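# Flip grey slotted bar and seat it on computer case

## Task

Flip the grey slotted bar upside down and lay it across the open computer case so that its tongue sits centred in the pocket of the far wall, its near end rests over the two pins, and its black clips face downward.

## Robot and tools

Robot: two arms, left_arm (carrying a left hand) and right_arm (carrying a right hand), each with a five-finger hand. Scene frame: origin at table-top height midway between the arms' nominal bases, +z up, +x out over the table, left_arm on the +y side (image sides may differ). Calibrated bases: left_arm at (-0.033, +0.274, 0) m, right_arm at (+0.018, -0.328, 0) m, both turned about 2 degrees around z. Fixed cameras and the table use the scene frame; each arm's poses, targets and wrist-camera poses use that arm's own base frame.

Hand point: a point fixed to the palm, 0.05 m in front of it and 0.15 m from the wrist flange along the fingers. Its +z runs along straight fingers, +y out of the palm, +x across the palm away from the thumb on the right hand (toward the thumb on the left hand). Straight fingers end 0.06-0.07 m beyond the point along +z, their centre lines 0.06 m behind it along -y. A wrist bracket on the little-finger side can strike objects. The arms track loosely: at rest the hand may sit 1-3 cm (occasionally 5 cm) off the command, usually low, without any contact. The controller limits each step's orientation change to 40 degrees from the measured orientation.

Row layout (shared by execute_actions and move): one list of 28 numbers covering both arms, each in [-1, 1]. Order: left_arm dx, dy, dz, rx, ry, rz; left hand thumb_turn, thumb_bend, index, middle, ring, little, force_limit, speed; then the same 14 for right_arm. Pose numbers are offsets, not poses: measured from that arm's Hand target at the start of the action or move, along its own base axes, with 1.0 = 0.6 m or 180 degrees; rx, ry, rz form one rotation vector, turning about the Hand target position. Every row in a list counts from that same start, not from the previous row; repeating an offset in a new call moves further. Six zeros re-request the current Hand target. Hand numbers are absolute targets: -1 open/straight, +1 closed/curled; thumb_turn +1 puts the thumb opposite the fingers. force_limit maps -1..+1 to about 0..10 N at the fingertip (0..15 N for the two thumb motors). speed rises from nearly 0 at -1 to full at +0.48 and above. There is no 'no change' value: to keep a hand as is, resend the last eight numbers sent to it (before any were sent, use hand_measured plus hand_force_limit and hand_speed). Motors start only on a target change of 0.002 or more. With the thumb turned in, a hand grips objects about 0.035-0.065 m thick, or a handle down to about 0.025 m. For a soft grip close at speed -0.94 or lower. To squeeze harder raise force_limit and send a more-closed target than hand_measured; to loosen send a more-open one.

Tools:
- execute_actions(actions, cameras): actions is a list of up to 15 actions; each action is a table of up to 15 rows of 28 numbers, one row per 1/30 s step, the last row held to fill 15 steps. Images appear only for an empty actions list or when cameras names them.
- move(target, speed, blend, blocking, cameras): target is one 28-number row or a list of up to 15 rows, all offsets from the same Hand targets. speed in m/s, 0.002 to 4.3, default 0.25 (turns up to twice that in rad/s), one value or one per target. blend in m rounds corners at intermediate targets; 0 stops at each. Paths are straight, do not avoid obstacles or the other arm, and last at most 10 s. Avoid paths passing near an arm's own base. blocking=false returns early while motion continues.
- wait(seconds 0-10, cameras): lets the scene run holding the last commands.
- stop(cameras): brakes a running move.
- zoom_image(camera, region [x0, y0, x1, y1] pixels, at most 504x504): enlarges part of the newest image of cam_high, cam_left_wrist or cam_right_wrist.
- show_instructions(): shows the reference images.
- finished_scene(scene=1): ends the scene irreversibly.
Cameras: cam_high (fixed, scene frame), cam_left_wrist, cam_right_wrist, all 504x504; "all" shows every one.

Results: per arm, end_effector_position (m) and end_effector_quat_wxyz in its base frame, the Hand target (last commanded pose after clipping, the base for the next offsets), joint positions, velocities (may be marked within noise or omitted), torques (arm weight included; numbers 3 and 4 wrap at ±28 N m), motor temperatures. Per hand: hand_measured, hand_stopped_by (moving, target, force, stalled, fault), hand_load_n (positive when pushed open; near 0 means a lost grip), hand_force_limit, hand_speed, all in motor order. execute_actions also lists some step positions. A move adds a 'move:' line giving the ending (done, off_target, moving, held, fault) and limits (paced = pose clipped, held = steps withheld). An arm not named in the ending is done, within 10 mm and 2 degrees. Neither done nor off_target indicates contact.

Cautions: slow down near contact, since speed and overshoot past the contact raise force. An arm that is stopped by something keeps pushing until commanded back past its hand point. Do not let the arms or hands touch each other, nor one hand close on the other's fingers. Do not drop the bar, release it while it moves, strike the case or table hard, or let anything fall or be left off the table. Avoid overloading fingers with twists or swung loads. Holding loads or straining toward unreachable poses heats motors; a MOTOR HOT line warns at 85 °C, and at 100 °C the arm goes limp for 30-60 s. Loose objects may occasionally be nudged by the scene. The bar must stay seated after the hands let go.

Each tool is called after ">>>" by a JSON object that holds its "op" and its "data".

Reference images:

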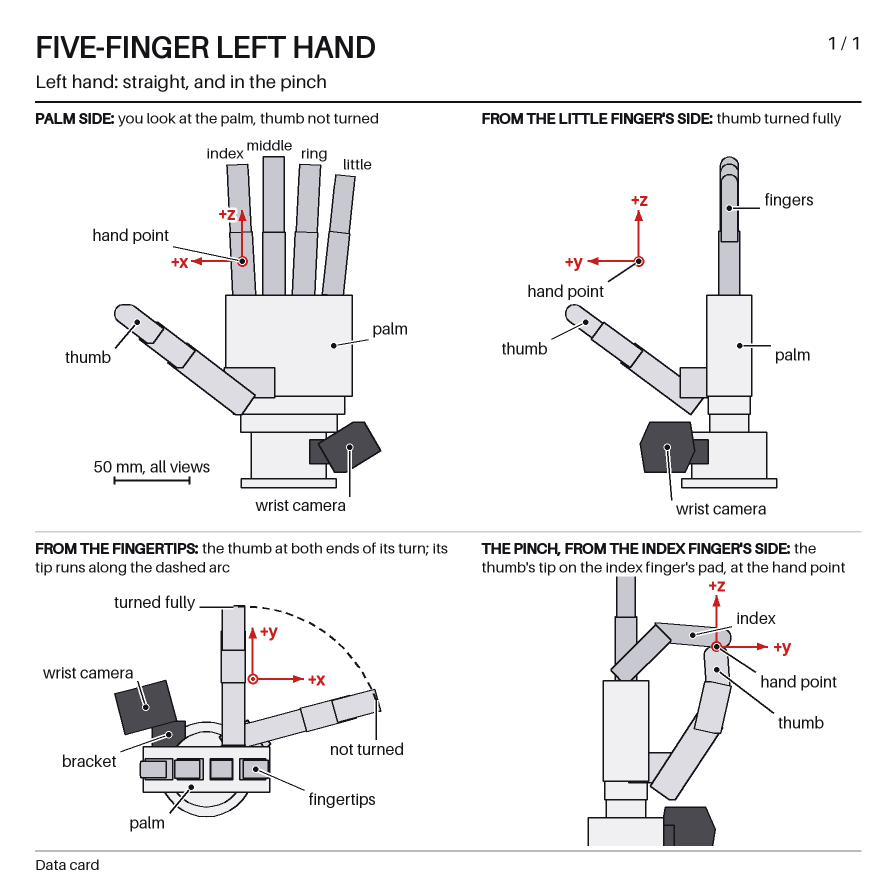

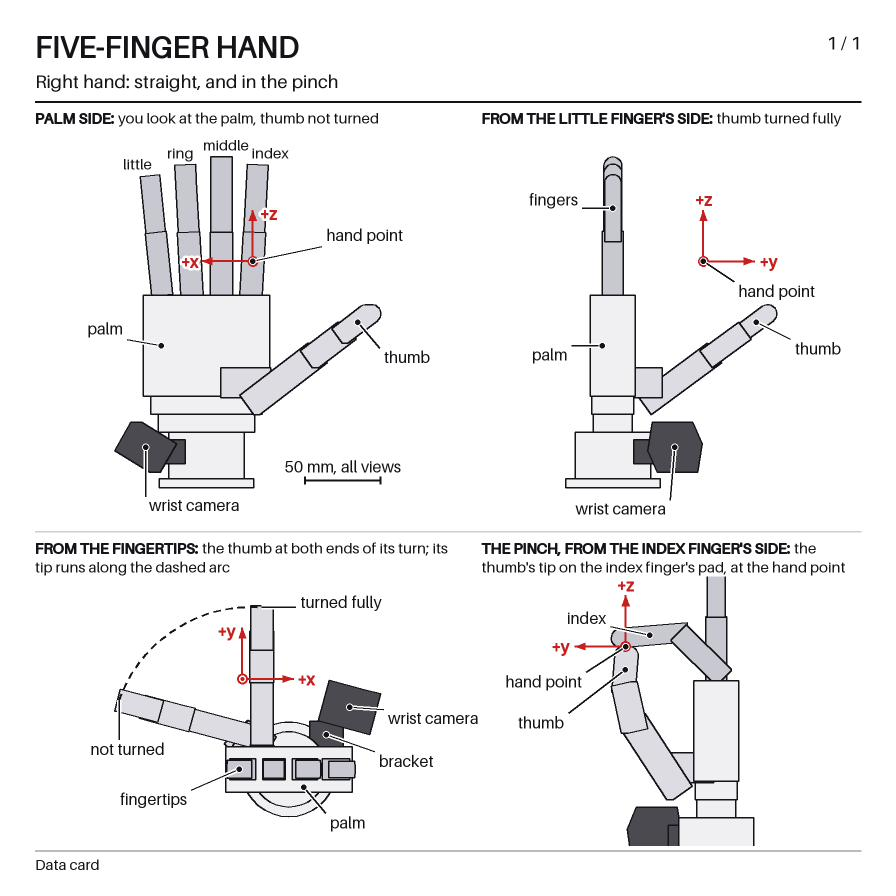

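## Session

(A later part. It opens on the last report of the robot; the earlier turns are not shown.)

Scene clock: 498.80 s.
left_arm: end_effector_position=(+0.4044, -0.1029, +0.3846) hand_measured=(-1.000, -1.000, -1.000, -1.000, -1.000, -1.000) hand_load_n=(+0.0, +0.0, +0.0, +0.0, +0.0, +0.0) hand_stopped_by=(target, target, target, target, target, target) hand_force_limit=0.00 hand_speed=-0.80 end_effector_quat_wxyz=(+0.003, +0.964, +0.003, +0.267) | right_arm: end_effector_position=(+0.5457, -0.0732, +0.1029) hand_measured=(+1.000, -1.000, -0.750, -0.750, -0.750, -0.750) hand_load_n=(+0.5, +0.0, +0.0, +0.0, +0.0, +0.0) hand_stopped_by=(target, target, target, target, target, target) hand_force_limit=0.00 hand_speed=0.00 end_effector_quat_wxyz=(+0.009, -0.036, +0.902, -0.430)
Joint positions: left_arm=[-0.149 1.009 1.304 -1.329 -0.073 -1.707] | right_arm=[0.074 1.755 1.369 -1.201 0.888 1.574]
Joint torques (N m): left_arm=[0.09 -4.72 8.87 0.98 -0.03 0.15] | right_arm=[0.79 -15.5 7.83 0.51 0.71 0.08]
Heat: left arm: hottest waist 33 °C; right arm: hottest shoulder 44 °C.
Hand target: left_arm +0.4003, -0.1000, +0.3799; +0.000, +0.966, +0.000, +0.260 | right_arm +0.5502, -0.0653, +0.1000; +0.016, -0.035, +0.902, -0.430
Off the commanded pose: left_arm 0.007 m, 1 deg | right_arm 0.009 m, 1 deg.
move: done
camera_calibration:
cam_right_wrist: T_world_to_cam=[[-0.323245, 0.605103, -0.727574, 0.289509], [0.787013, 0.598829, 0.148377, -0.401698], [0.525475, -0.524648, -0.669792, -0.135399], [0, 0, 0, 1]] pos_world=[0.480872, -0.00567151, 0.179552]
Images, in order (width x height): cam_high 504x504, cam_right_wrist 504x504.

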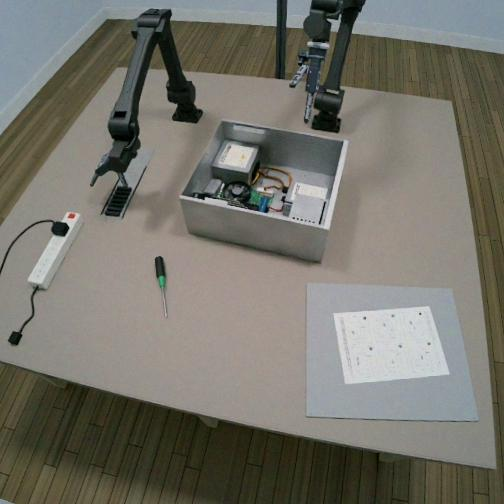

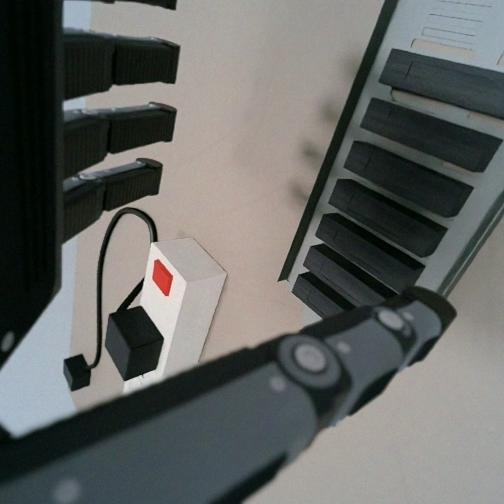

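>>> {"op": "move", "data": {"target": [0, 0, 0, 0, 0, 0, -1, -1, -1, -1, -1, -1, 0, -0.8, 0.0, 0.009, -0.0917, 0, 0, 0, 1, -1, -0.75, -0.75, -0.75, -0.75, 0, 0], "cameras": ["cam_right_wrist"], "speed": 0.15}}

Scene clock: 510.57 s.
left_arm: end_effector_position=(+0.4044, -0.1029, +0.3846) hand_measured=(-1.000, -1.000, -1.000, -1.000, -1.000, -1.000) hand_load_n=(+0.0, +0.0, +0.0, +0.0, +0.0, +0.0) hand_stopped_by=(target, target, target, target, target, target) hand_force_limit=0.00 hand_speed=-0.80 end_effector_quat_wxyz=(+0.003, +0.964, +0.003, +0.267) | right_arm: end_effector_position=(+0.5469, -0.0678, +0.0496) hand_measured=(+1.000, -1.000, -0.750, -0.750, -0.750, -0.750) hand_load_n=(+0.0, +0.0, +0.0, +0.0, +0.0, +0.0) hand_stopped_by=(target, target, target, target, target, target) hand_force_limit=0.00 hand_speed=0.00 end_effector_quat_wxyz=(+0.011, -0.035, +0.902, -0.430)
Joint positions: left_arm=[-0.149 1.009 1.304 -1.329 -0.073 -1.707] | right_arm=[0.084 1.82 1.306 -1.083 0.888 1.59]
Joint torques (N m): left_arm=[-0.21 -4.6 8.83 0.92 -0.01 0.15] | right_arm=[0.56 -15.5 7.15 0.57 0.73 0.08]
Heat: left arm: hottest waist 33 °C; right arm: hottest shoulder 43 °C.
Hand target: left_arm +0.4003, -0.1000, +0.3799; +0.000, +0.966, +0.000, +0.260 | right_arm +0.5502, -0.0600, +0.0450; +0.016, -0.035, +0.902, -0.430
Off the commanded pose: left_arm 0.007 m, 1 deg | right_arm 0.010 m, 1 deg.
move: done
camera_calibration:
cam_right_wrist: T_world_to_cam=[[-0.320603, 0.605221, -0.728643, 0.246555], [0.786483, 0.598791, 0.151311, -0.397828], [0.527881, -0.524554, -0.66797, -0.170367], [0, 0, 0, 1]] pos_world=[0.481865, -0.000371805, 0.126046]
Images, in order (width x height): cam_right_wrist 504x504.

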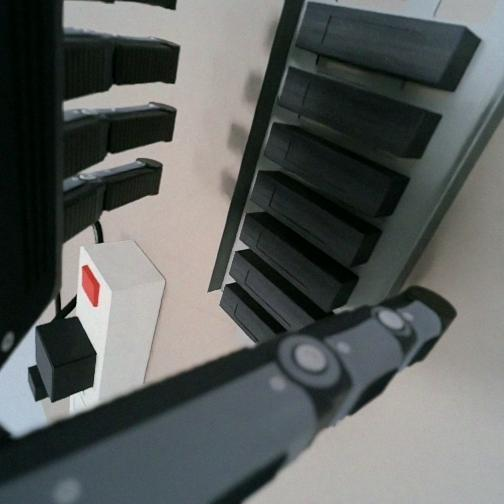

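>>> {"op": "zoom_image", "data": {"camera": "cam_right_wrist", "region": [204, 80, 504, 330]}}

Scaled by 1.680.

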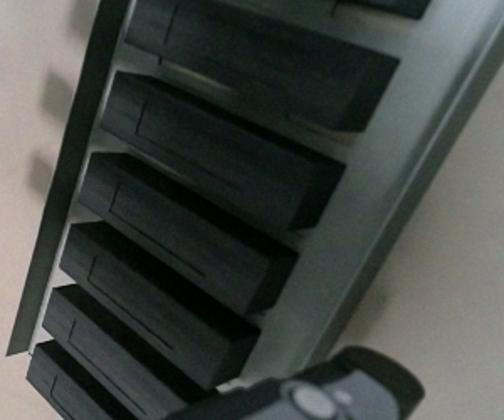

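>>> {"op": "move", "data": {"target": [0, 0, 0, 0, 0, 0, -1, -1, -1, -1, -1, -1, 0, -0.8, 0.0, 0.003, -0.03, 0, 0, 0, 1, -1, -0.75, -0.75, -0.75, -0.75, 0, 0], "cameras": ["cam_right_wrist", "cam_high"], "speed": 0.1}}

>>> {"op": "zoom_image", "data": {"camera": "cam_high", "region": [70, 130, 190, 250]}}

Scene clock: 552.93 s.
left_arm: end_effector_position=(+0.4044, -0.1029, +0.3846) hand_measured=(-1.000, -1.000, -1.000, -1.000, -1.000, -1.000) hand_load_n=(+0.0, +0.0, +0.0, -0.5, +0.0, +0.0) hand_stopped_by=(target, target, target, target, target, target) hand_force_limit=0.00 hand_speed=-0.80 end_effector_quat_wxyz=(+0.003, +0.964, +0.003, +0.267) | right_arm: end_effector_position=(+0.5495, -0.0665, +0.0381) hand_measured=(+1.000, -1.000, -0.750, -0.750, -0.750, -0.750) hand_load_n=(+0.0, +0.0, +0.0, +0.0, +0.0, +0.0) hand_stopped_by=(target, target, target, target, target, target) hand_force_limit=0.00 hand_speed=0.00 end_effector_quat_wxyz=(+0.016, -0.031, +0.902, -0.429)
Joint positions: left_arm=[-0.149 1.009 1.304 -1.329 -0.073 -1.707] | right_arm=[0.087 1.835 1.293 -1.045 0.888 1.596]
Joint torques (N m): left_arm=[0.09 -4.78 8.81 0.94 -0.02 0.15] | right_arm=[0.44 -14.21 6.74 0.57 0.76 0.07]
Heat: left arm: hottest waist 33 °C; right arm: hottest shoulder 42 °C.
Hand target: left_arm +0.4003, -0.1000, +0.3799; +0.000, +0.966, +0.000, +0.260 | right_arm +0.5503, -0.0581, +0.0270; +0.016, -0.035, +0.902, -0.430
Off the commanded pose: left_arm 0.007 m, 1 deg | right_arm 0.014 m, 0 deg.
move: off_target (right_arm)
camera_calibration:
cam_right_wrist: T_world_to_cam=[[-0.3099, 0.606369, -0.73231, 0.232475], [0.785138, 0.597602, 0.162572, -0.39867], [0.536209, -0.524583, -0.661281, -0.183482], [0, 0, 0, 1]] pos_world=[0.48344, 0.00102847, 0.113724]
Images, in order (width x height): cam_high 504x504, cam_right_wrist 504x504.

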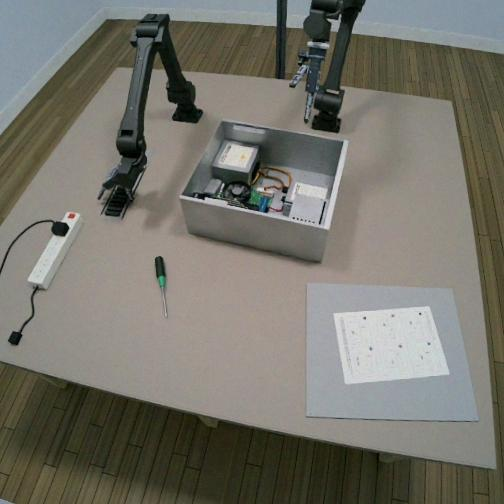

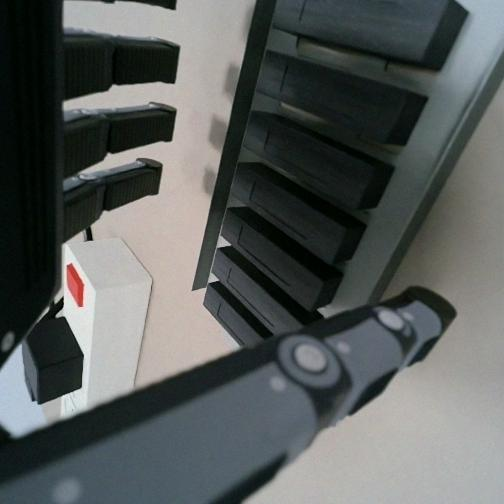

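Scaled by 4.200.

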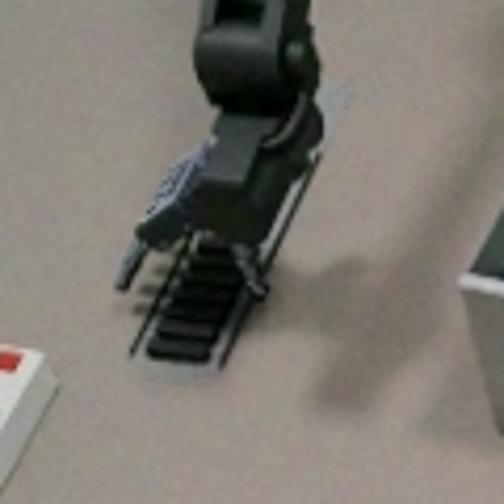

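>>> {"op": "move", "data": {"target": [[0, 0, 0, 0, 0, 0, -1, -1, -1, -1, -1, -1, 0, -0.8, 0.0, 0.009, 0.05, 0.0389, 0.0029, 0, 1, -1, -0.75, -0.75, -0.75, -0.75, 0, 0],[0, 0, 0, 0, 0, 0, -1, -1, -1, -1, -1, -1, 0, -0.8, 0.0, 0.009, 0.006, 0.0389, 0.0029, 0, 1, -1, -0.75, -0.75, -0.75, -0.75, 0, 0]], "cameras": ["cam_right_wrist", "cam_high"], "speed": 0.08}}

>>> {"op": "zoom_image", "data": {"camera": "cam_high", "region": [90, 160, 150, 220]}}

Scene clock: 571.10 s.
left_arm: end_effector_position=(+0.4044, -0.1029, +0.3846) hand_measured=(-1.000, -1.000, -1.000, -1.000, -1.000, -1.000) hand_load_n=(+0.0, +0.0, +0.0, +0.0, +0.0, +0.0) hand_stopped_by=(target, target, target, target, target, target) hand_force_limit=0.00 hand_speed=-0.80 end_effector_quat_wxyz=(+0.003, +0.964, +0.003, +0.267) | right_arm: end_effector_position=(+0.5490, -0.0464, +0.0385) hand_measured=(+1.000, -1.000, -0.750, -0.750, -0.750, -0.750) hand_load_n=(+0.0, +0.0, +0.0, -0.5, +0.0, +0.0) hand_stopped_by=(target, target, target, target, target, target) hand_force_limit=0.00 hand_speed=0.00 end_effector_quat_wxyz=(+0.021, -0.034, +0.926, -0.375)
Joint positions: left_arm=[-0.149 1.009 1.304 -1.329 -0.073 -1.707] | right_arm=[0.084 1.81 1.293 -1.044 0.769 1.577]
Joint torques (N m): left_arm=[0.21 -4.78 8.81 0.99 -0.02 0.13] | right_arm=[-1.61 -14.8 7.58 0.72 0.53 -0.2]
Heat: left arm: hottest waist 33 °C; right arm: hottest shoulder 42 °C.
Hand target: left_arm +0.4003, -0.1000, +0.3799; +0.000, +0.966, +0.000, +0.260 | right_arm +0.5503, -0.0527, +0.0306; +0.014, -0.036, +0.927, -0.374
Off the commanded pose: left_arm 0.007 m, 1 deg | right_arm 0.010 m, 1 deg.
move: done
camera_calibration:
cam_right_wrist: T_world_to_cam=[[-0.315121, 0.686582, -0.655212, 0.224062], [0.778745, 0.581669, 0.234984, -0.41028], [0.542453, -0.436195, -0.717969, -0.169594], [0, 0, 0, 1]] pos_world=[0.482107, 0.0108342, 0.121454]
Images, in order (width x height): cam_high 504x504, cam_right_wrist 504x504.

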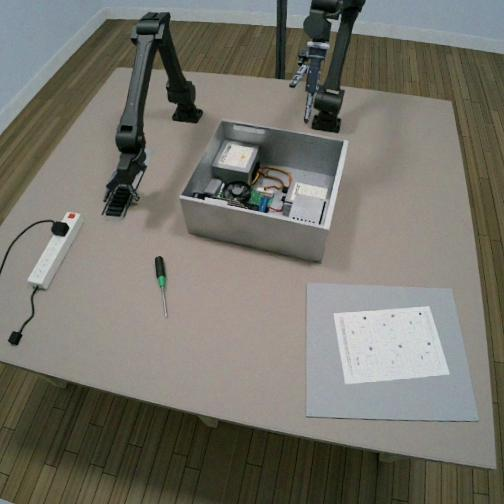

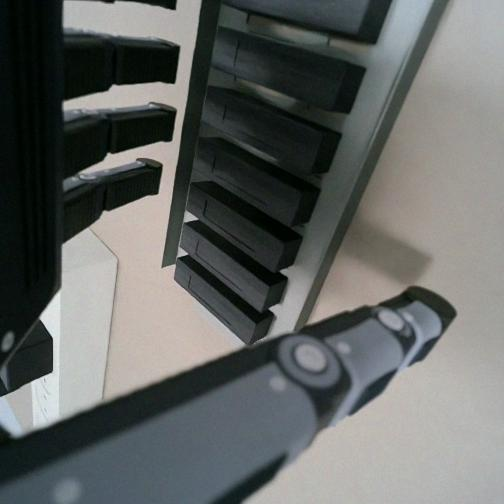

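Scaled by 8.400.

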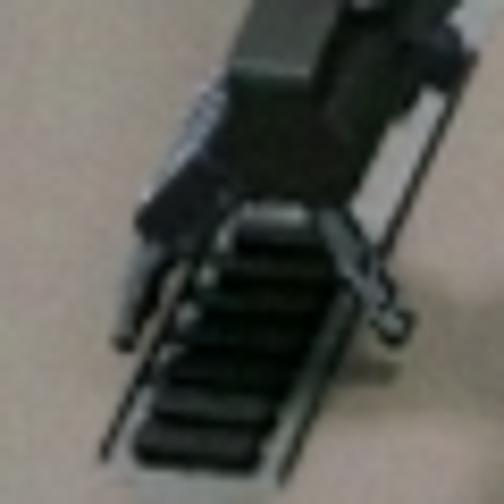

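>>> {"op": "move", "data": {"target": [0, 0, 0, 0, 0, 0, -1, -1, -1, -1, -1, -1, 0, -0.8, 0.0, -0.02, 0.01, 0, 0, 0, 1, -1, -0.75, -0.75, -0.75, -0.75, 0, 0], "cameras": ["cam_right_wrist"], "speed": 0.08}}

Scene clock: 575.67 s.
left_arm: end_effector_position=(+0.4044, -0.1029, +0.3846) hand_measured=(-1.000, -1.000, -1.000, -1.000, -1.000, -1.000) hand_load_n=(+0.0, +0.0, +0.0, +0.0, +0.0, +0.0) hand_stopped_by=(target, target, target, target, target, target) hand_force_limit=0.00 hand_speed=-0.80 end_effector_quat_wxyz=(+0.003, +0.964, +0.003, +0.267) | right_arm: end_effector_position=(+0.5485, -0.0585, +0.0381) hand_measured=(+1.000, -1.000, -0.750, -0.750, -0.750, -0.750) hand_load_n=(+0.0, +0.0, +0.0, +0.0, +0.0, +0.0) hand_stopped_by=(target, target, target, target, target, target) hand_force_limit=0.00 hand_speed=0.00 end_effector_quat_wxyz=(+0.016, -0.036, +0.926, -0.375)
Joint positions: left_arm=[-0.149 1.009 1.304 -1.329 -0.073 -1.707] | right_arm=[0.061 1.81 1.293 -1.033 0.769 1.545]
Joint torques (N m): left_arm=[0.03 -4.78 8.83 0.98 -0.02 0.15] | right_arm=[-1.26 -16.38 7.57 0.61 0.5 -0.11]
Heat: left arm: hottest waist 33 °C; right arm: hottest shoulder 42 °C.
Hand target: left_arm +0.4003, -0.1000, +0.3799; +0.000, +0.966, +0.000, +0.260 | right_arm +0.5503, -0.0648, +0.0366; +0.014, -0.036, +0.927, -0.374
Off the commanded pose: left_arm 0.007 m, 1 deg | right_arm 0.007 m, 0 deg.
move: done
camera_calibration:
cam_right_wrist: T_world_to_cam=[[-0.321939, 0.686303, -0.652184, 0.235596], [0.781847, 0.5812, 0.225661, -0.404152], [0.533921, -0.437259, -0.723694, -0.170071], [0, 0, 0, 1]] pos_world=[0.482637, -0.00116214, 0.121774]
Images, in order (width x height): cam_right_wrist 504x504.

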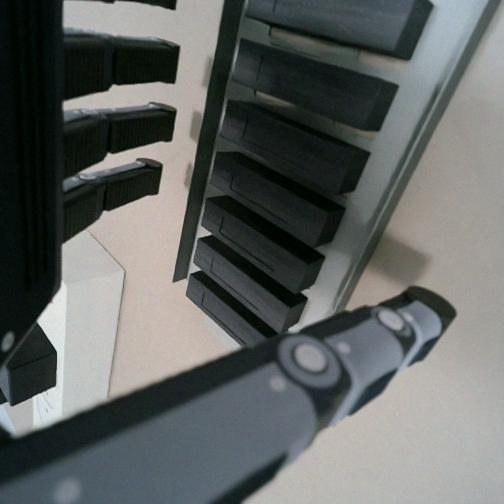

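>>> {"op": "move", "data": {"target": [0, 0, 0, 0, 0, 0, -1, -1, -1, -1, -1, -1, 0, -0.8, 0.0, -0.003, -0.018, 0, 0, 0, 1, -1, -0.75, -0.75, -0.75, -0.75, 0, 0], "cameras": ["cam_right_wrist", "cam_high"], "speed": 0.08}}

>>> {"op": "zoom_image", "data": {"camera": "cam_high", "region": [90, 160, 150, 220]}}

Scene clock: 580.90 s.
left_arm: end_effector_position=(+0.4044, -0.1029, +0.3846) hand_measured=(-1.000, -1.000, -1.000, -1.000, -1.000, -1.000) hand_load_n=(+0.0, +0.0, +0.0, +0.0, +0.0, +0.0) hand_stopped_by=(target, target, target, target, target, target) hand_force_limit=0.00 hand_speed=-0.80 end_effector_quat_wxyz=(+0.003, +0.964, +0.003, +0.267) | right_arm: end_effector_position=(+0.5532, -0.0589, +0.0372) hand_measured=(+1.000, -1.000, -0.750, -0.750, -0.750, -0.750) hand_load_n=(+0.0, +0.0, +0.0, +0.0, +0.0, +0.0) hand_stopped_by=(target, target, target, target, target, target) hand_force_limit=0.00 hand_speed=0.00 end_effector_quat_wxyz=(+0.026, -0.033, +0.926, -0.374)
Joint positions: left_arm=[-0.149 1.009 1.304 -1.329 -0.073 -1.707] | right_arm=[0.059 1.81 1.288 -1.005 0.768 1.54]
Joint torques (N m): left_arm=[0.09 -5.01 8.84 0.9 -0.02 0.15] | right_arm=[-2.14 -14.8 7.02 0.61 0.56 -0.17]
Heat: left arm: hottest waist 33 °C; right arm: hottest shoulder 42 °C.
Hand target: left_arm +0.4003, -0.1000, +0.3799; +0.000, +0.966, +0.000, +0.260 | right_arm +0.5501, -0.0667, +0.0258; +0.014, -0.036, +0.927, -0.374
Off the commanded pose: left_arm 0.007 m, 1 deg | right_arm 0.014 m, 1 deg.
move: off_target (right_arm)
camera_calibration:
cam_right_wrist: T_world_to_cam=[[-0.310154, 0.686649, -0.657509, 0.230453], [0.775938, 0.582444, 0.242239, -0.404654], [0.549295, -0.435055, -0.713444, -0.182087], [0, 0, 0, 1]] pos_world=[0.485482, -0.00176975, 0.119639]
Images, in order (width x height): cam_high 504x504, cam_right_wrist 504x504.

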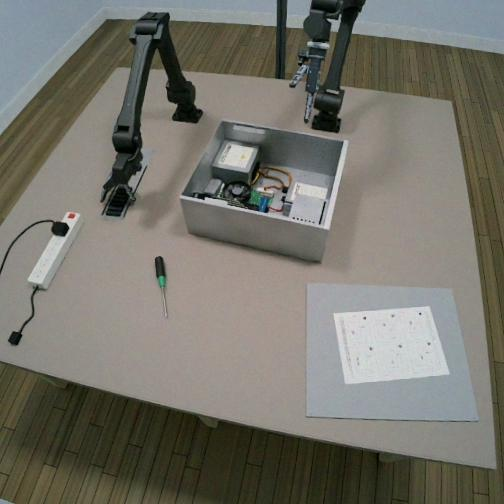

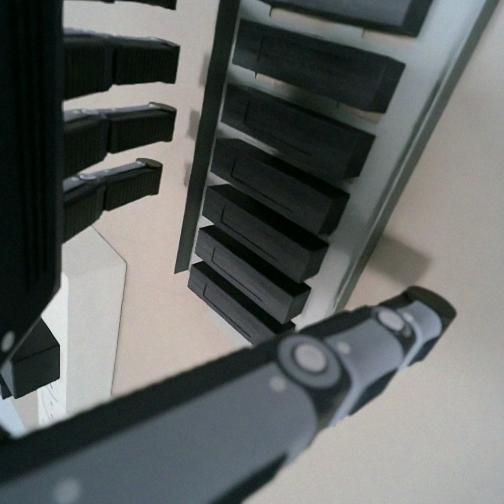

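Scaled by 8.400.

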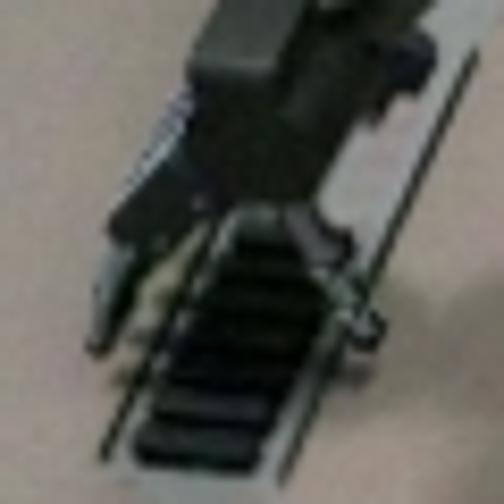

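>>> {"op": "move", "data": {"target": [[0, 0, 0, 0, 0, 0, -1, -1, -1, -1, -1, -1, 0, -0.8, -0.008, -0.003, 0.04, 0, 0, 0, 1, -1, -0.75, -0.75, -0.75, -0.75, 0, 0],[0, 0, 0, 0, 0, 0, -1, -1, -1, -1, -1, -1, 0, -0.8, -0.008, -0.003, -0.002, 0, 0, 0, 1, -1, -0.75, -0.75, -0.75, -0.75, 0, 0]], "cameras": ["cam_right_wrist"], "speed": 0.08}}

>>> {"op": "zoom_image", "data": {"camera": "cam_right_wrist", "region": [54, 30, 304, 280]}}

Scene clock: 587.17 s.
left_arm: end_effector_position=(+0.4044, -0.1029, +0.3846) hand_measured=(-1.000, -1.000, -1.000, -1.000, -1.000, -1.000) hand_load_n=(+0.0, +0.0, +0.0, +0.0, +0.0, +0.0) hand_stopped_by=(target, target, target, target, target, target) hand_force_limit=0.00 hand_speed=-0.80 end_effector_quat_wxyz=(+0.003, +0.964, +0.003, +0.267) | right_arm: end_effector_position=(+0.5476, -0.0603, +0.0318) hand_measured=(+1.000, -1.000, -0.750, -0.750, -0.750, -0.750) hand_load_n=(+0.0, +0.0, +0.0, +0.0, +0.0, +0.0) hand_stopped_by=(target, target, target, target, target, target) hand_force_limit=0.00 hand_speed=0.00 end_effector_quat_wxyz=(+0.022, -0.035, +0.926, -0.374)
Joint positions: left_arm=[-0.149 1.009 1.304 -1.329 -0.073 -1.707] | right_arm=[0.057 1.808 1.269 -0.993 0.768 1.536]
Joint torques (N m): left_arm=[-0.03 -5.01 8.83 0.95 -0.01 0.17] | right_arm=[-1.67 -15.44 6.78 0.42 0.49 -0.2]
Heat: left arm: hottest waist 33 °C; right arm: hottest shoulder 42 °C.
Hand target: left_arm +0.4003, -0.1000, +0.3799; +0.000, +0.966, +0.000, +0.260 | right_arm +0.5454, -0.0683, +0.0246; +0.014, -0.036, +0.927, -0.374
Off the commanded pose: left_arm 0.007 m, 1 deg | right_arm 0.011 m, 1 deg.
move: off_target (right_arm)
camera_calibration:
cam_right_wrist: T_world_to_cam=[[-0.31593, 0.686208, -0.655215, 0.229237], [0.777204, 0.583271, 0.236111, -0.398632], [0.54419, -0.434641, -0.717596, -0.180557], [0, 0, 0, 1]] pos_world=[0.480498, -0.00327121, 0.114754]
Images, in order (width x height): cam_right_wrist 504x504.

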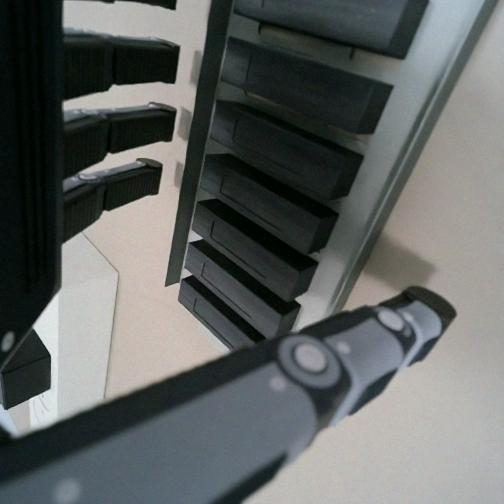

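Scaled by 2.016.

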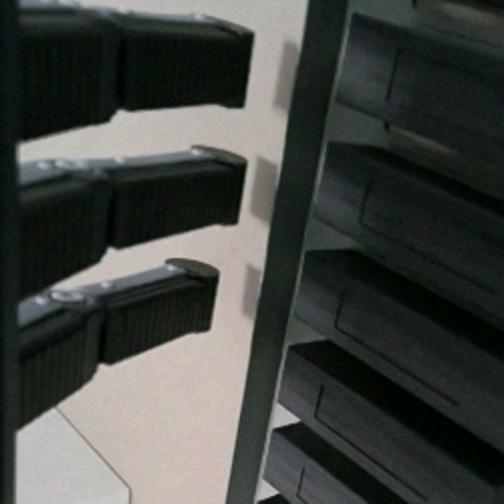

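>>> {"op": "move", "data": {"target": [0, 0, 0, 0, 0, 0, -1, -1, -1, -1, -1, -1, 0, -0.8, 0, 0, 0, 0, 0, 0, 1, -1, -0.2, -0.2, -0.2, -0.2, -0.3, -0.9], "cameras": ["cam_right_wrist", "cam_high"]}}

>>> {"op": "zoom_image", "data": {"camera": "cam_high", "region": [90, 160, 150, 220]}}

Scene clock: 593.67 s.
left_arm: end_effector_position=(+0.4044, -0.1029, +0.3846) hand_measured=(-1.000, -1.000, -1.000, -1.000, -1.000, -1.000) hand_load_n=(+0.0, +0.0, -0.5, +0.0, +0.0, +0.0) hand_stopped_by=(target, target, target, target, target, target) hand_force_limit=0.00 hand_speed=-0.80 end_effector_quat_wxyz=(+0.003, +0.964, +0.003, +0.267) | right_arm: end_effector_position=(+0.5479, -0.0639, +0.0320) hand_measured=(+1.000, -1.000, -0.200, -0.200, -0.200, -0.200) hand_load_n=(+0.0, +0.0, +0.0, +0.0, +0.5, +0.0) hand_stopped_by=(target, target, target, target, target, target) hand_force_limit=-0.30 hand_speed=-0.90 end_effector_quat_wxyz=(+0.022, -0.033, +0.926, -0.375)
Joint positions: left_arm=[-0.149 1.009 1.304 -1.329 -0.073 -1.707] | right_arm=[0.051 1.808 1.269 -0.99 0.769 1.533]
Joint torques (N m): left_arm=[-0.21 -4.66 8.84 0.96 -0.01 0.15] | right_arm=[-0.85 -15.74 6.86 0.29 0.48 -0.14]
Heat: left arm: hottest waist 33 °C; right arm: hottest shoulder 42 °C.
Hand target: left_arm +0.4003, -0.1000, +0.3799; +0.000, +0.966, +0.000, +0.260 | right_arm +0.5455, -0.0684, +0.0246; +0.014, -0.036, +0.927, -0.374
Off the commanded pose: left_arm 0.007 m, 1 deg | right_arm 0.009 m, 1 deg.
move: done
camera_calibration:
cam_right_wrist: T_world_to_cam=[[-0.311774, 0.686669, -0.656721, 0.229723], [0.779483, 0.580075, 0.236473, -0.398328], [0.543326, -0.438177, -0.716099, -0.181834], [0, 0, 0, 1]] pos_world=[0.480906, -0.00635894, 0.114847]
Images, in order (width x height): cam_high 504x504, cam_right_wrist 504x504.

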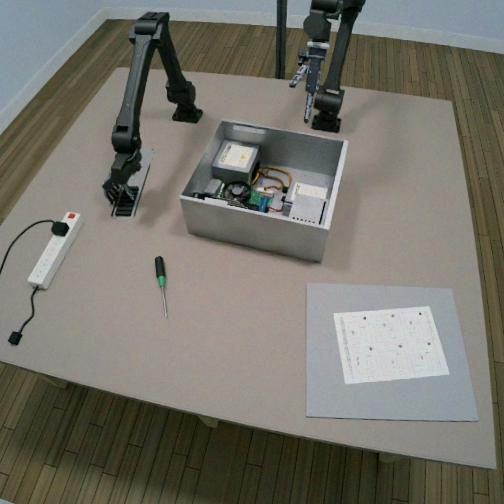

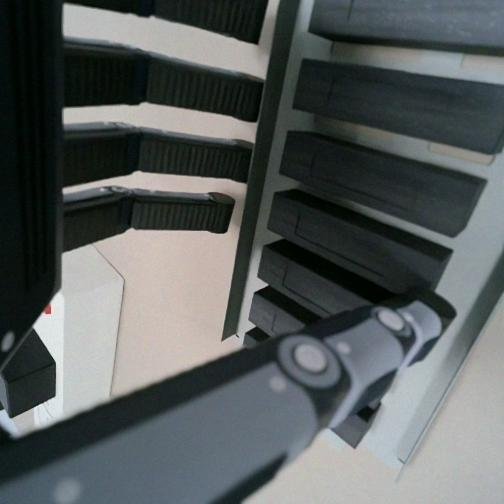

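Scaled by 8.400.

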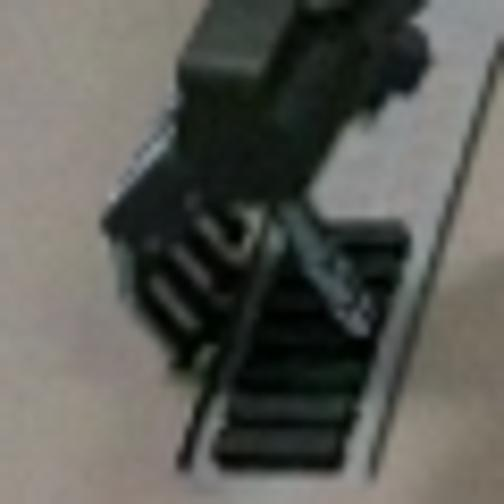

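>>> {"op": "zoom_image", "data": {"camera": "cam_right_wrist", "region": [254, 200, 504, 450]}}

Scaled by 2.016.

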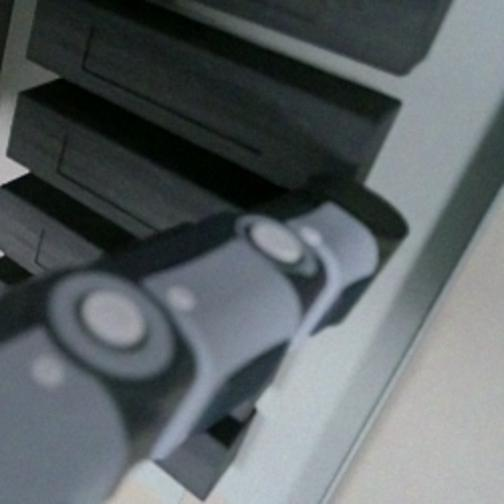

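>>> {"op": "move", "data": {"target": [[0, 0, 0, 0, 0, 0, -1, -1, -1, -1, -1, -1, 0, -0.8, 0.0, 0.0, 0.015, 0, 0, 0, 1, -1, -0.8, -0.8, -0.8, -0.8, -0.3, 0],[0, 0, 0, 0, 0, 0, -1, -1, -1, -1, -1, -1, 0, -0.8, 0.0, 0.0, 0.07, 0, 0, 0, 1, -1, -0.8, -0.8, -0.8, -0.8, -0.3, 0],[0, 0, 0, 0, 0, 0, -1, -1, -1, -1, -1, -1, 0, -0.8, 0.005, 0.06, 0.155, -0.035, -0.0085, 0.0517, 1, -1, -0.8, -0.8, -0.8, -0.8, -0.3, 0]], "cameras": ["cam_right_wrist"], "speed": 0.15, "blend": [0, 0.02, 0]}}

>>> {"op": "zoom_image", "data": {"camera": "cam_right_wrist", "region": [204, 0, 504, 340]}}

Scene clock: 638.57 s.
left_arm: end_effector_position=(+0.4044, -0.1029, +0.3846) hand_measured=(-1.000, -1.000, -1.000, -1.000, -1.000, -1.000) hand_load_n=(+0.0, +0.0, +0.0, +0.0, +0.0, +0.0) hand_stopped_by=(target, target, target, target, target, target) hand_force_limit=0.00 hand_speed=-0.80 end_effector_quat_wxyz=(+0.003, +0.964, +0.003, +0.267) | right_arm: end_effector_position=(+0.5334, -0.0394, +0.0962) hand_measured=(+1.000, -1.000, -0.800, -0.800, -0.800, -0.800) hand_load_n=(+0.0, +0.0, +0.0, +0.0, +0.0, +0.0) hand_stopped_by=(target, target, target, target, target, target) hand_force_limit=-0.30 hand_speed=0.00 end_effector_quat_wxyz=(+0.032, -0.107, +0.900, -0.421)
Joint positions: left_arm=[-0.149 1.009 1.304 -1.329 -0.073 -1.707] | right_arm=[0.129 1.691 1.269 -1.072 0.87 1.428]
Joint torques (N m): left_arm=[0.21 -4.66 8.8 0.96 -0.01 0.14] | right_arm=[0.62 -16.62 10.58 0.51 0.78 -0.22]
Heat: left arm: hottest waist 33 °C; right arm: hottest shoulder 42 °C.
Hand target: left_arm +0.4003, -0.1000, +0.3799; +0.000, +0.966, +0.000, +0.260 | right_arm +0.5484, -0.0324, +0.1176; +0.055, -0.107, +0.899, -0.422
Off the commanded pose: left_arm 0.007 m, 1 deg | right_arm 0.027 m, 3 deg.
move: off_target (right_arm); blend cut to 0.0165 m at target 2
camera_calibration:
cam_right_wrist: T_world_to_cam=[[-0.424741, 0.559125, -0.712021, 0.311112], [0.6928, 0.707025, 0.141928, -0.356119], [0.582772, -0.433006, -0.687664, -0.140956], [0, 0, 0, 1]] pos_world=[0.461006, 0.0167996, 0.175131]
Images, in order (width x height): cam_right_wrist 504x504.

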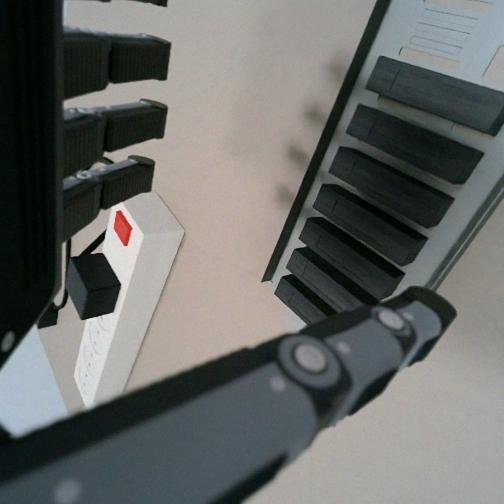

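Scaled by 1.482.

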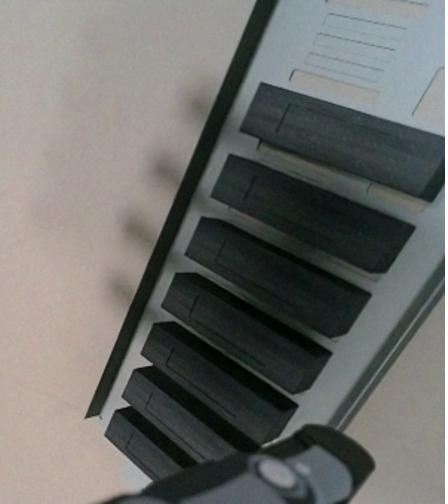

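>>> {"op": "move", "data": {"target": [0, 0, 0, 0, 0, 0, -1, -1, -1, -1, -1, -1, 0, -0.8, -0.009, 0.007, -0.096, 0, 0, 0, 1, -1, -0.8, -0.8, -0.8, -0.8, -0.3, 0], "cameras": ["cam_right_wrist"], "speed": 0.1}}

>>> {"op": "zoom_image", "data": {"camera": "cam_right_wrist", "region": [154, 0, 504, 340]}}

Scene clock: 652.67 s.
left_arm: end_effector_position=(+0.4044, -0.1029, +0.3846) hand_measured=(-1.000, -1.000, -1.000, -1.000, -1.000, -1.000) hand_load_n=(+0.0, +0.0, +0.0, +0.0, +0.0, +0.0) hand_stopped_by=(target, target, target, target, target, target) hand_force_limit=0.00 hand_speed=-0.80 end_effector_quat_wxyz=(+0.003, +0.964, +0.003, +0.267) | right_arm: end_effector_position=(+0.5417, -0.0365, +0.0678) hand_measured=(+1.000, -1.000, -0.800, -0.800, -0.800, -0.800) hand_load_n=(+0.0, +0.0, +0.0, +0.0, +0.0, +0.0) hand_stopped_by=(target, target, target, target, target, target) hand_force_limit=-0.30 hand_speed=0.00 end_effector_quat_wxyz=(+0.055, -0.098, +0.900, -0.421)
Joint positions: left_arm=[-0.149 1.009 1.304 -1.329 -0.073 -1.707] | right_arm=[0.133 1.718 1.215 -0.942 0.871 1.427]
Joint torques (N m): left_arm=[-0.09 -4.95 8.84 0.91 -0.02 0.15] | right_arm=[0.85 -14.33 7.28 0.85 0.8 -0.03]
Heat: left arm: hottest waist 33 °C; right arm: hottest shoulder 42 °C.
Hand target: left_arm +0.4003, -0.1000, +0.3799; +0.000, +0.966, +0.000, +0.260 | right_arm +0.5430, -0.0282, +0.0600; +0.055, -0.107, +0.899, -0.422
Off the commanded pose: left_arm 0.007 m, 1 deg | right_arm 0.011 m, 1 deg.
move: off_target (right_arm)
camera_calibration:
cam_right_wrist: T_world_to_cam=[[-0.391989, 0.561284, -0.728906, 0.276287], [0.682188, 0.708921, 0.179029, -0.356549], [0.617223, -0.427074, -0.66079, -0.184301], [0, 0, 0, 1]] pos_world=[0.46529, 0.0189792, 0.143435]
Images, in order (width x height): cam_right_wrist 504x504.

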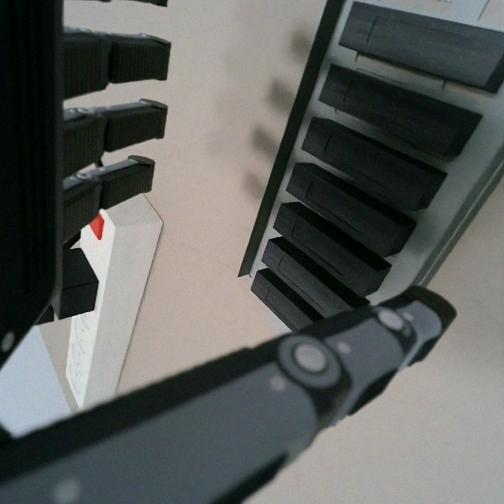

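Scaled by 1.440.

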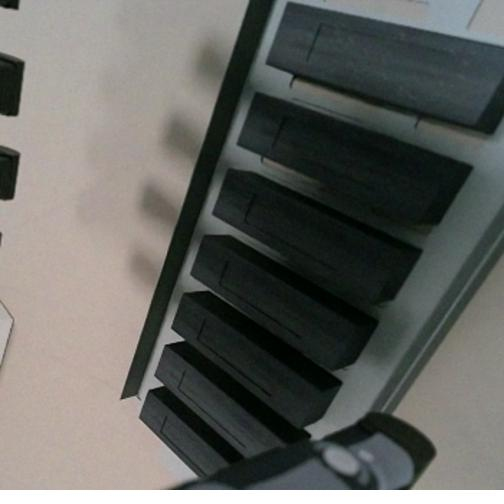

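>>> {"op": "move", "data": {"target": [0, 0, 0, 0, 0, 0, -1, -1, -1, -1, -1, -1, 0, -0.8, -0.0025, 0.0137, -0.06, 0, 0, 0, 1, -1, -0.8, -0.8, -0.8, -0.8, -0.3, 0], "cameras": ["cam_right_wrist", "cam_high"], "speed": 0.1}}

>>> {"op": "zoom_image", "data": {"camera": "cam_high", "region": [90, 160, 150, 220]}}

>>> {"op": "zoom_image", "data": {"camera": "cam_right_wrist", "region": [154, 0, 504, 340]}}

Scene clock: 663.63 s.
left_arm: end_effector_position=(+0.4044, -0.1029, +0.3846) hand_measured=(-1.000, -1.000, -1.000, -1.000, -1.000, -1.000) hand_load_n=(+0.0, +0.0, +0.0, +0.0, +0.0, +0.0) hand_stopped_by=(target, target, target, target, target, target) hand_force_limit=0.00 hand_speed=-0.80 end_effector_quat_wxyz=(+0.003, +0.964, +0.003, +0.267) | right_arm: end_effector_position=(+0.5398, -0.0272, +0.0305) hand_measured=(+1.000, -1.000, -0.800, -0.800, -0.800, -0.800) hand_load_n=(+0.0, +0.0, +0.0, +0.0, +0.0, -0.5) hand_stopped_by=(target, target, target, target, target, target) hand_force_limit=-0.30 hand_speed=0.00 end_effector_quat_wxyz=(+0.051, -0.106, +0.899, -0.422)
Joint positions: left_arm=[-0.149 1.009 1.304 -1.329 -0.073 -1.707] | right_arm=[0.151 1.773 1.18 -0.874 0.873 1.439]
Joint torques (N m): left_arm=[0.03 -4.95 8.76 1.02 -0.02 0.13] | right_arm=[0.67 -14.39 6.97 0.69 0.81 0.12]
Heat: left arm: hottest waist 33 °C; right arm: hottest shoulder 41 °C.
Hand target: left_arm +0.4003, -0.1000, +0.3799; +0.000, +0.966, +0.000, +0.260 | right_arm +0.5416, -0.0200, +0.0239; +0.055, -0.107, +0.899, -0.422
Off the commanded pose: left_arm 0.007 m, 1 deg | right_arm 0.010 m, 0 deg.
move: done
camera_calibration:
cam_right_wrist: T_world_to_cam=[[-0.407086, 0.555149, -0.725321, 0.250953], [0.676576, 0.71675, 0.168861, -0.351657], [0.613617, -0.421994, -0.667379, -0.201602], [0, 0, 0, 1]] pos_world=[0.463788, 0.0276592, 0.106857]
Images, in order (width x height): cam_high 504x504, cam_right_wrist 504x504.

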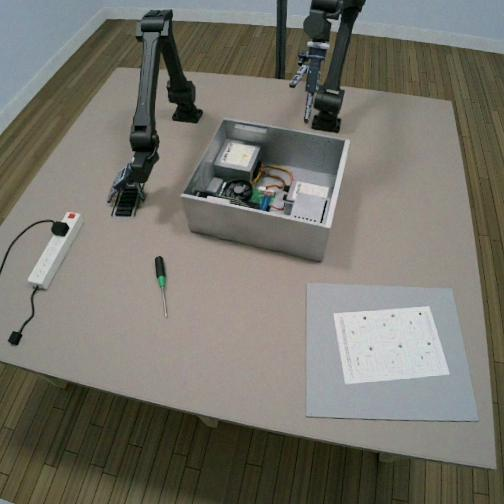

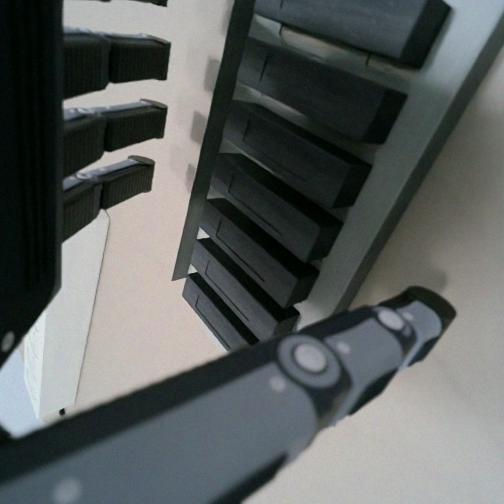

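Scaled by 8.400.

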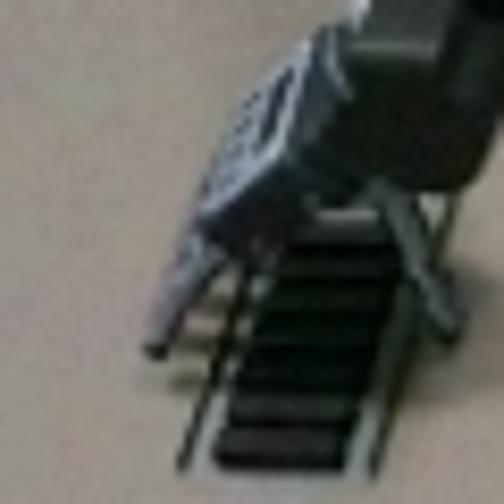

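Scaled by 1.440.

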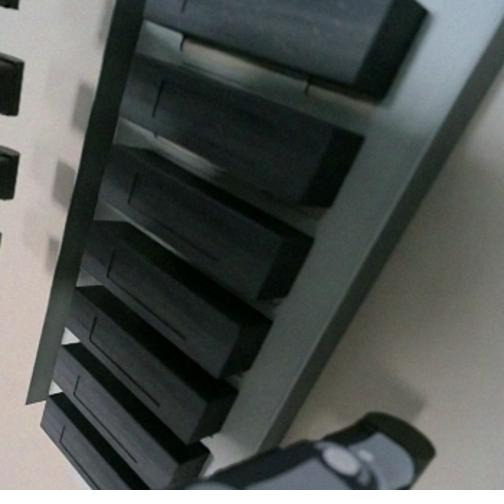

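>>> {"op": "move", "data": {"target": [0, 0, 0, 0, 0, 0, -1, -1, -1, -1, -1, -1, 0, -0.8, 0, 0, -0.018, 0, 0, 0, 1, -1, -0.8, -0.8, -0.8, -0.8, -0.3, 0], "cameras": ["cam_right_wrist", "cam_high"], "speed": 0.1}}

>>> {"op": "zoom_image", "data": {"camera": "cam_high", "region": [90, 160, 150, 220]}}

>>> {"op": "zoom_image", "data": {"camera": "cam_right_wrist", "region": [154, 0, 504, 340]}}

Scene clock: 669.53 s.
left_arm: end_effector_position=(+0.4044, -0.1029, +0.3846) hand_measured=(-1.000, -1.000, -1.000, -1.000, -1.000, -1.000) hand_load_n=(+0.0, +0.0, +0.0, +0.0, +0.0, +0.0) hand_stopped_by=(target, target, target, target, target, target) hand_force_limit=0.00 hand_speed=-0.80 end_effector_quat_wxyz=(+0.003, +0.964, +0.003, +0.267) | right_arm: end_effector_position=(+0.5418, -0.0269, +0.0241) hand_measured=(+1.000, -1.000, -0.800, -0.800, -0.800, -0.800) hand_load_n=(+0.0, +0.0, +0.0, +0.0, +0.0, +0.0) hand_stopped_by=(target, target, target, target, target, target) hand_force_limit=-0.30 hand_speed=0.00 end_effector_quat_wxyz=(+0.056, -0.104, +0.899, -0.421)
Joint positions: left_arm=[-0.149 1.009 1.304 -1.329 -0.073 -1.707] | right_arm=[0.151 1.783 1.173 -0.847 0.873 1.439]
Joint torques (N m): left_arm=[-0.09 -4.72 8.83 0.96 -0.03 0.15] | right_arm=[0.79 -14.15 6.67 0.81 0.73 0.06]
Heat: left arm: hottest waist 33 °C; right arm: hottest shoulder 41 °C.
Hand target: left_arm +0.4003, -0.1000, +0.3799; +0.000, +0.966, +0.000, +0.260 | right_arm +0.5415, -0.0200, +0.0132; +0.055, -0.107, +0.899, -0.422
Off the commanded pose: left_arm 0.007 m, 1 deg | right_arm 0.013 m, 0 deg.
move: off_target (right_arm)
camera_calibration:
cam_right_wrist: T_world_to_cam=[[-0.400161, 0.556276, -0.728305, 0.243353], [0.675138, 0.716342, 0.17619, -0.351482], [0.619725, -0.421202, -0.662216, -0.210238], [0, 0, 0, 1]] pos_world=[0.464969, 0.0278568, 0.0999393]
Images, in order (width x height): cam_high 504x504, cam_right_wrist 504x504.

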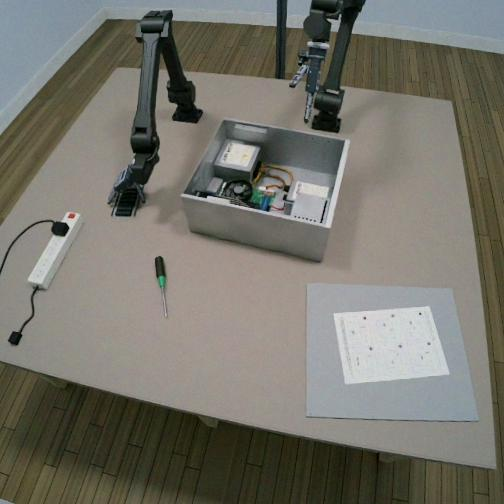

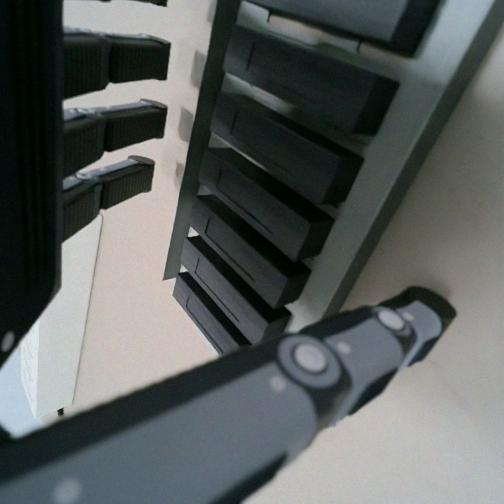

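Scaled by 8.400.

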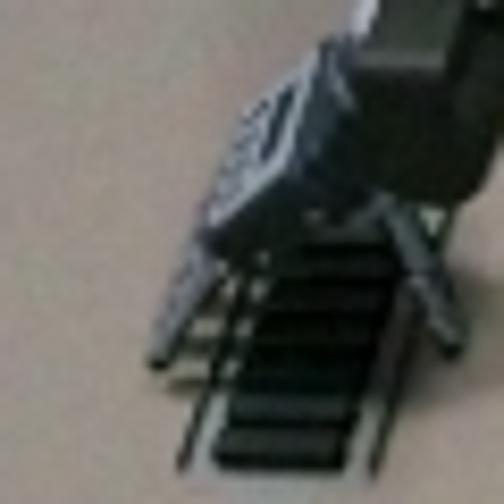

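Scaled by 1.440.

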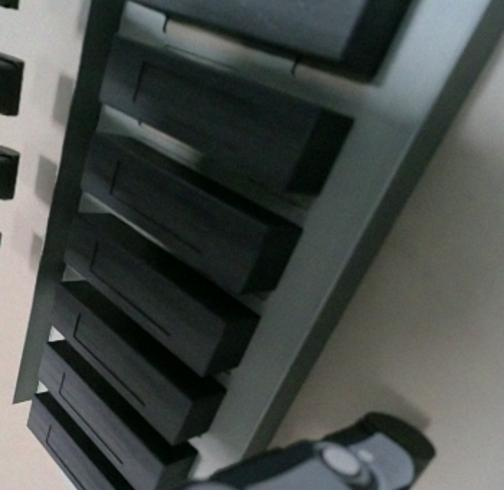

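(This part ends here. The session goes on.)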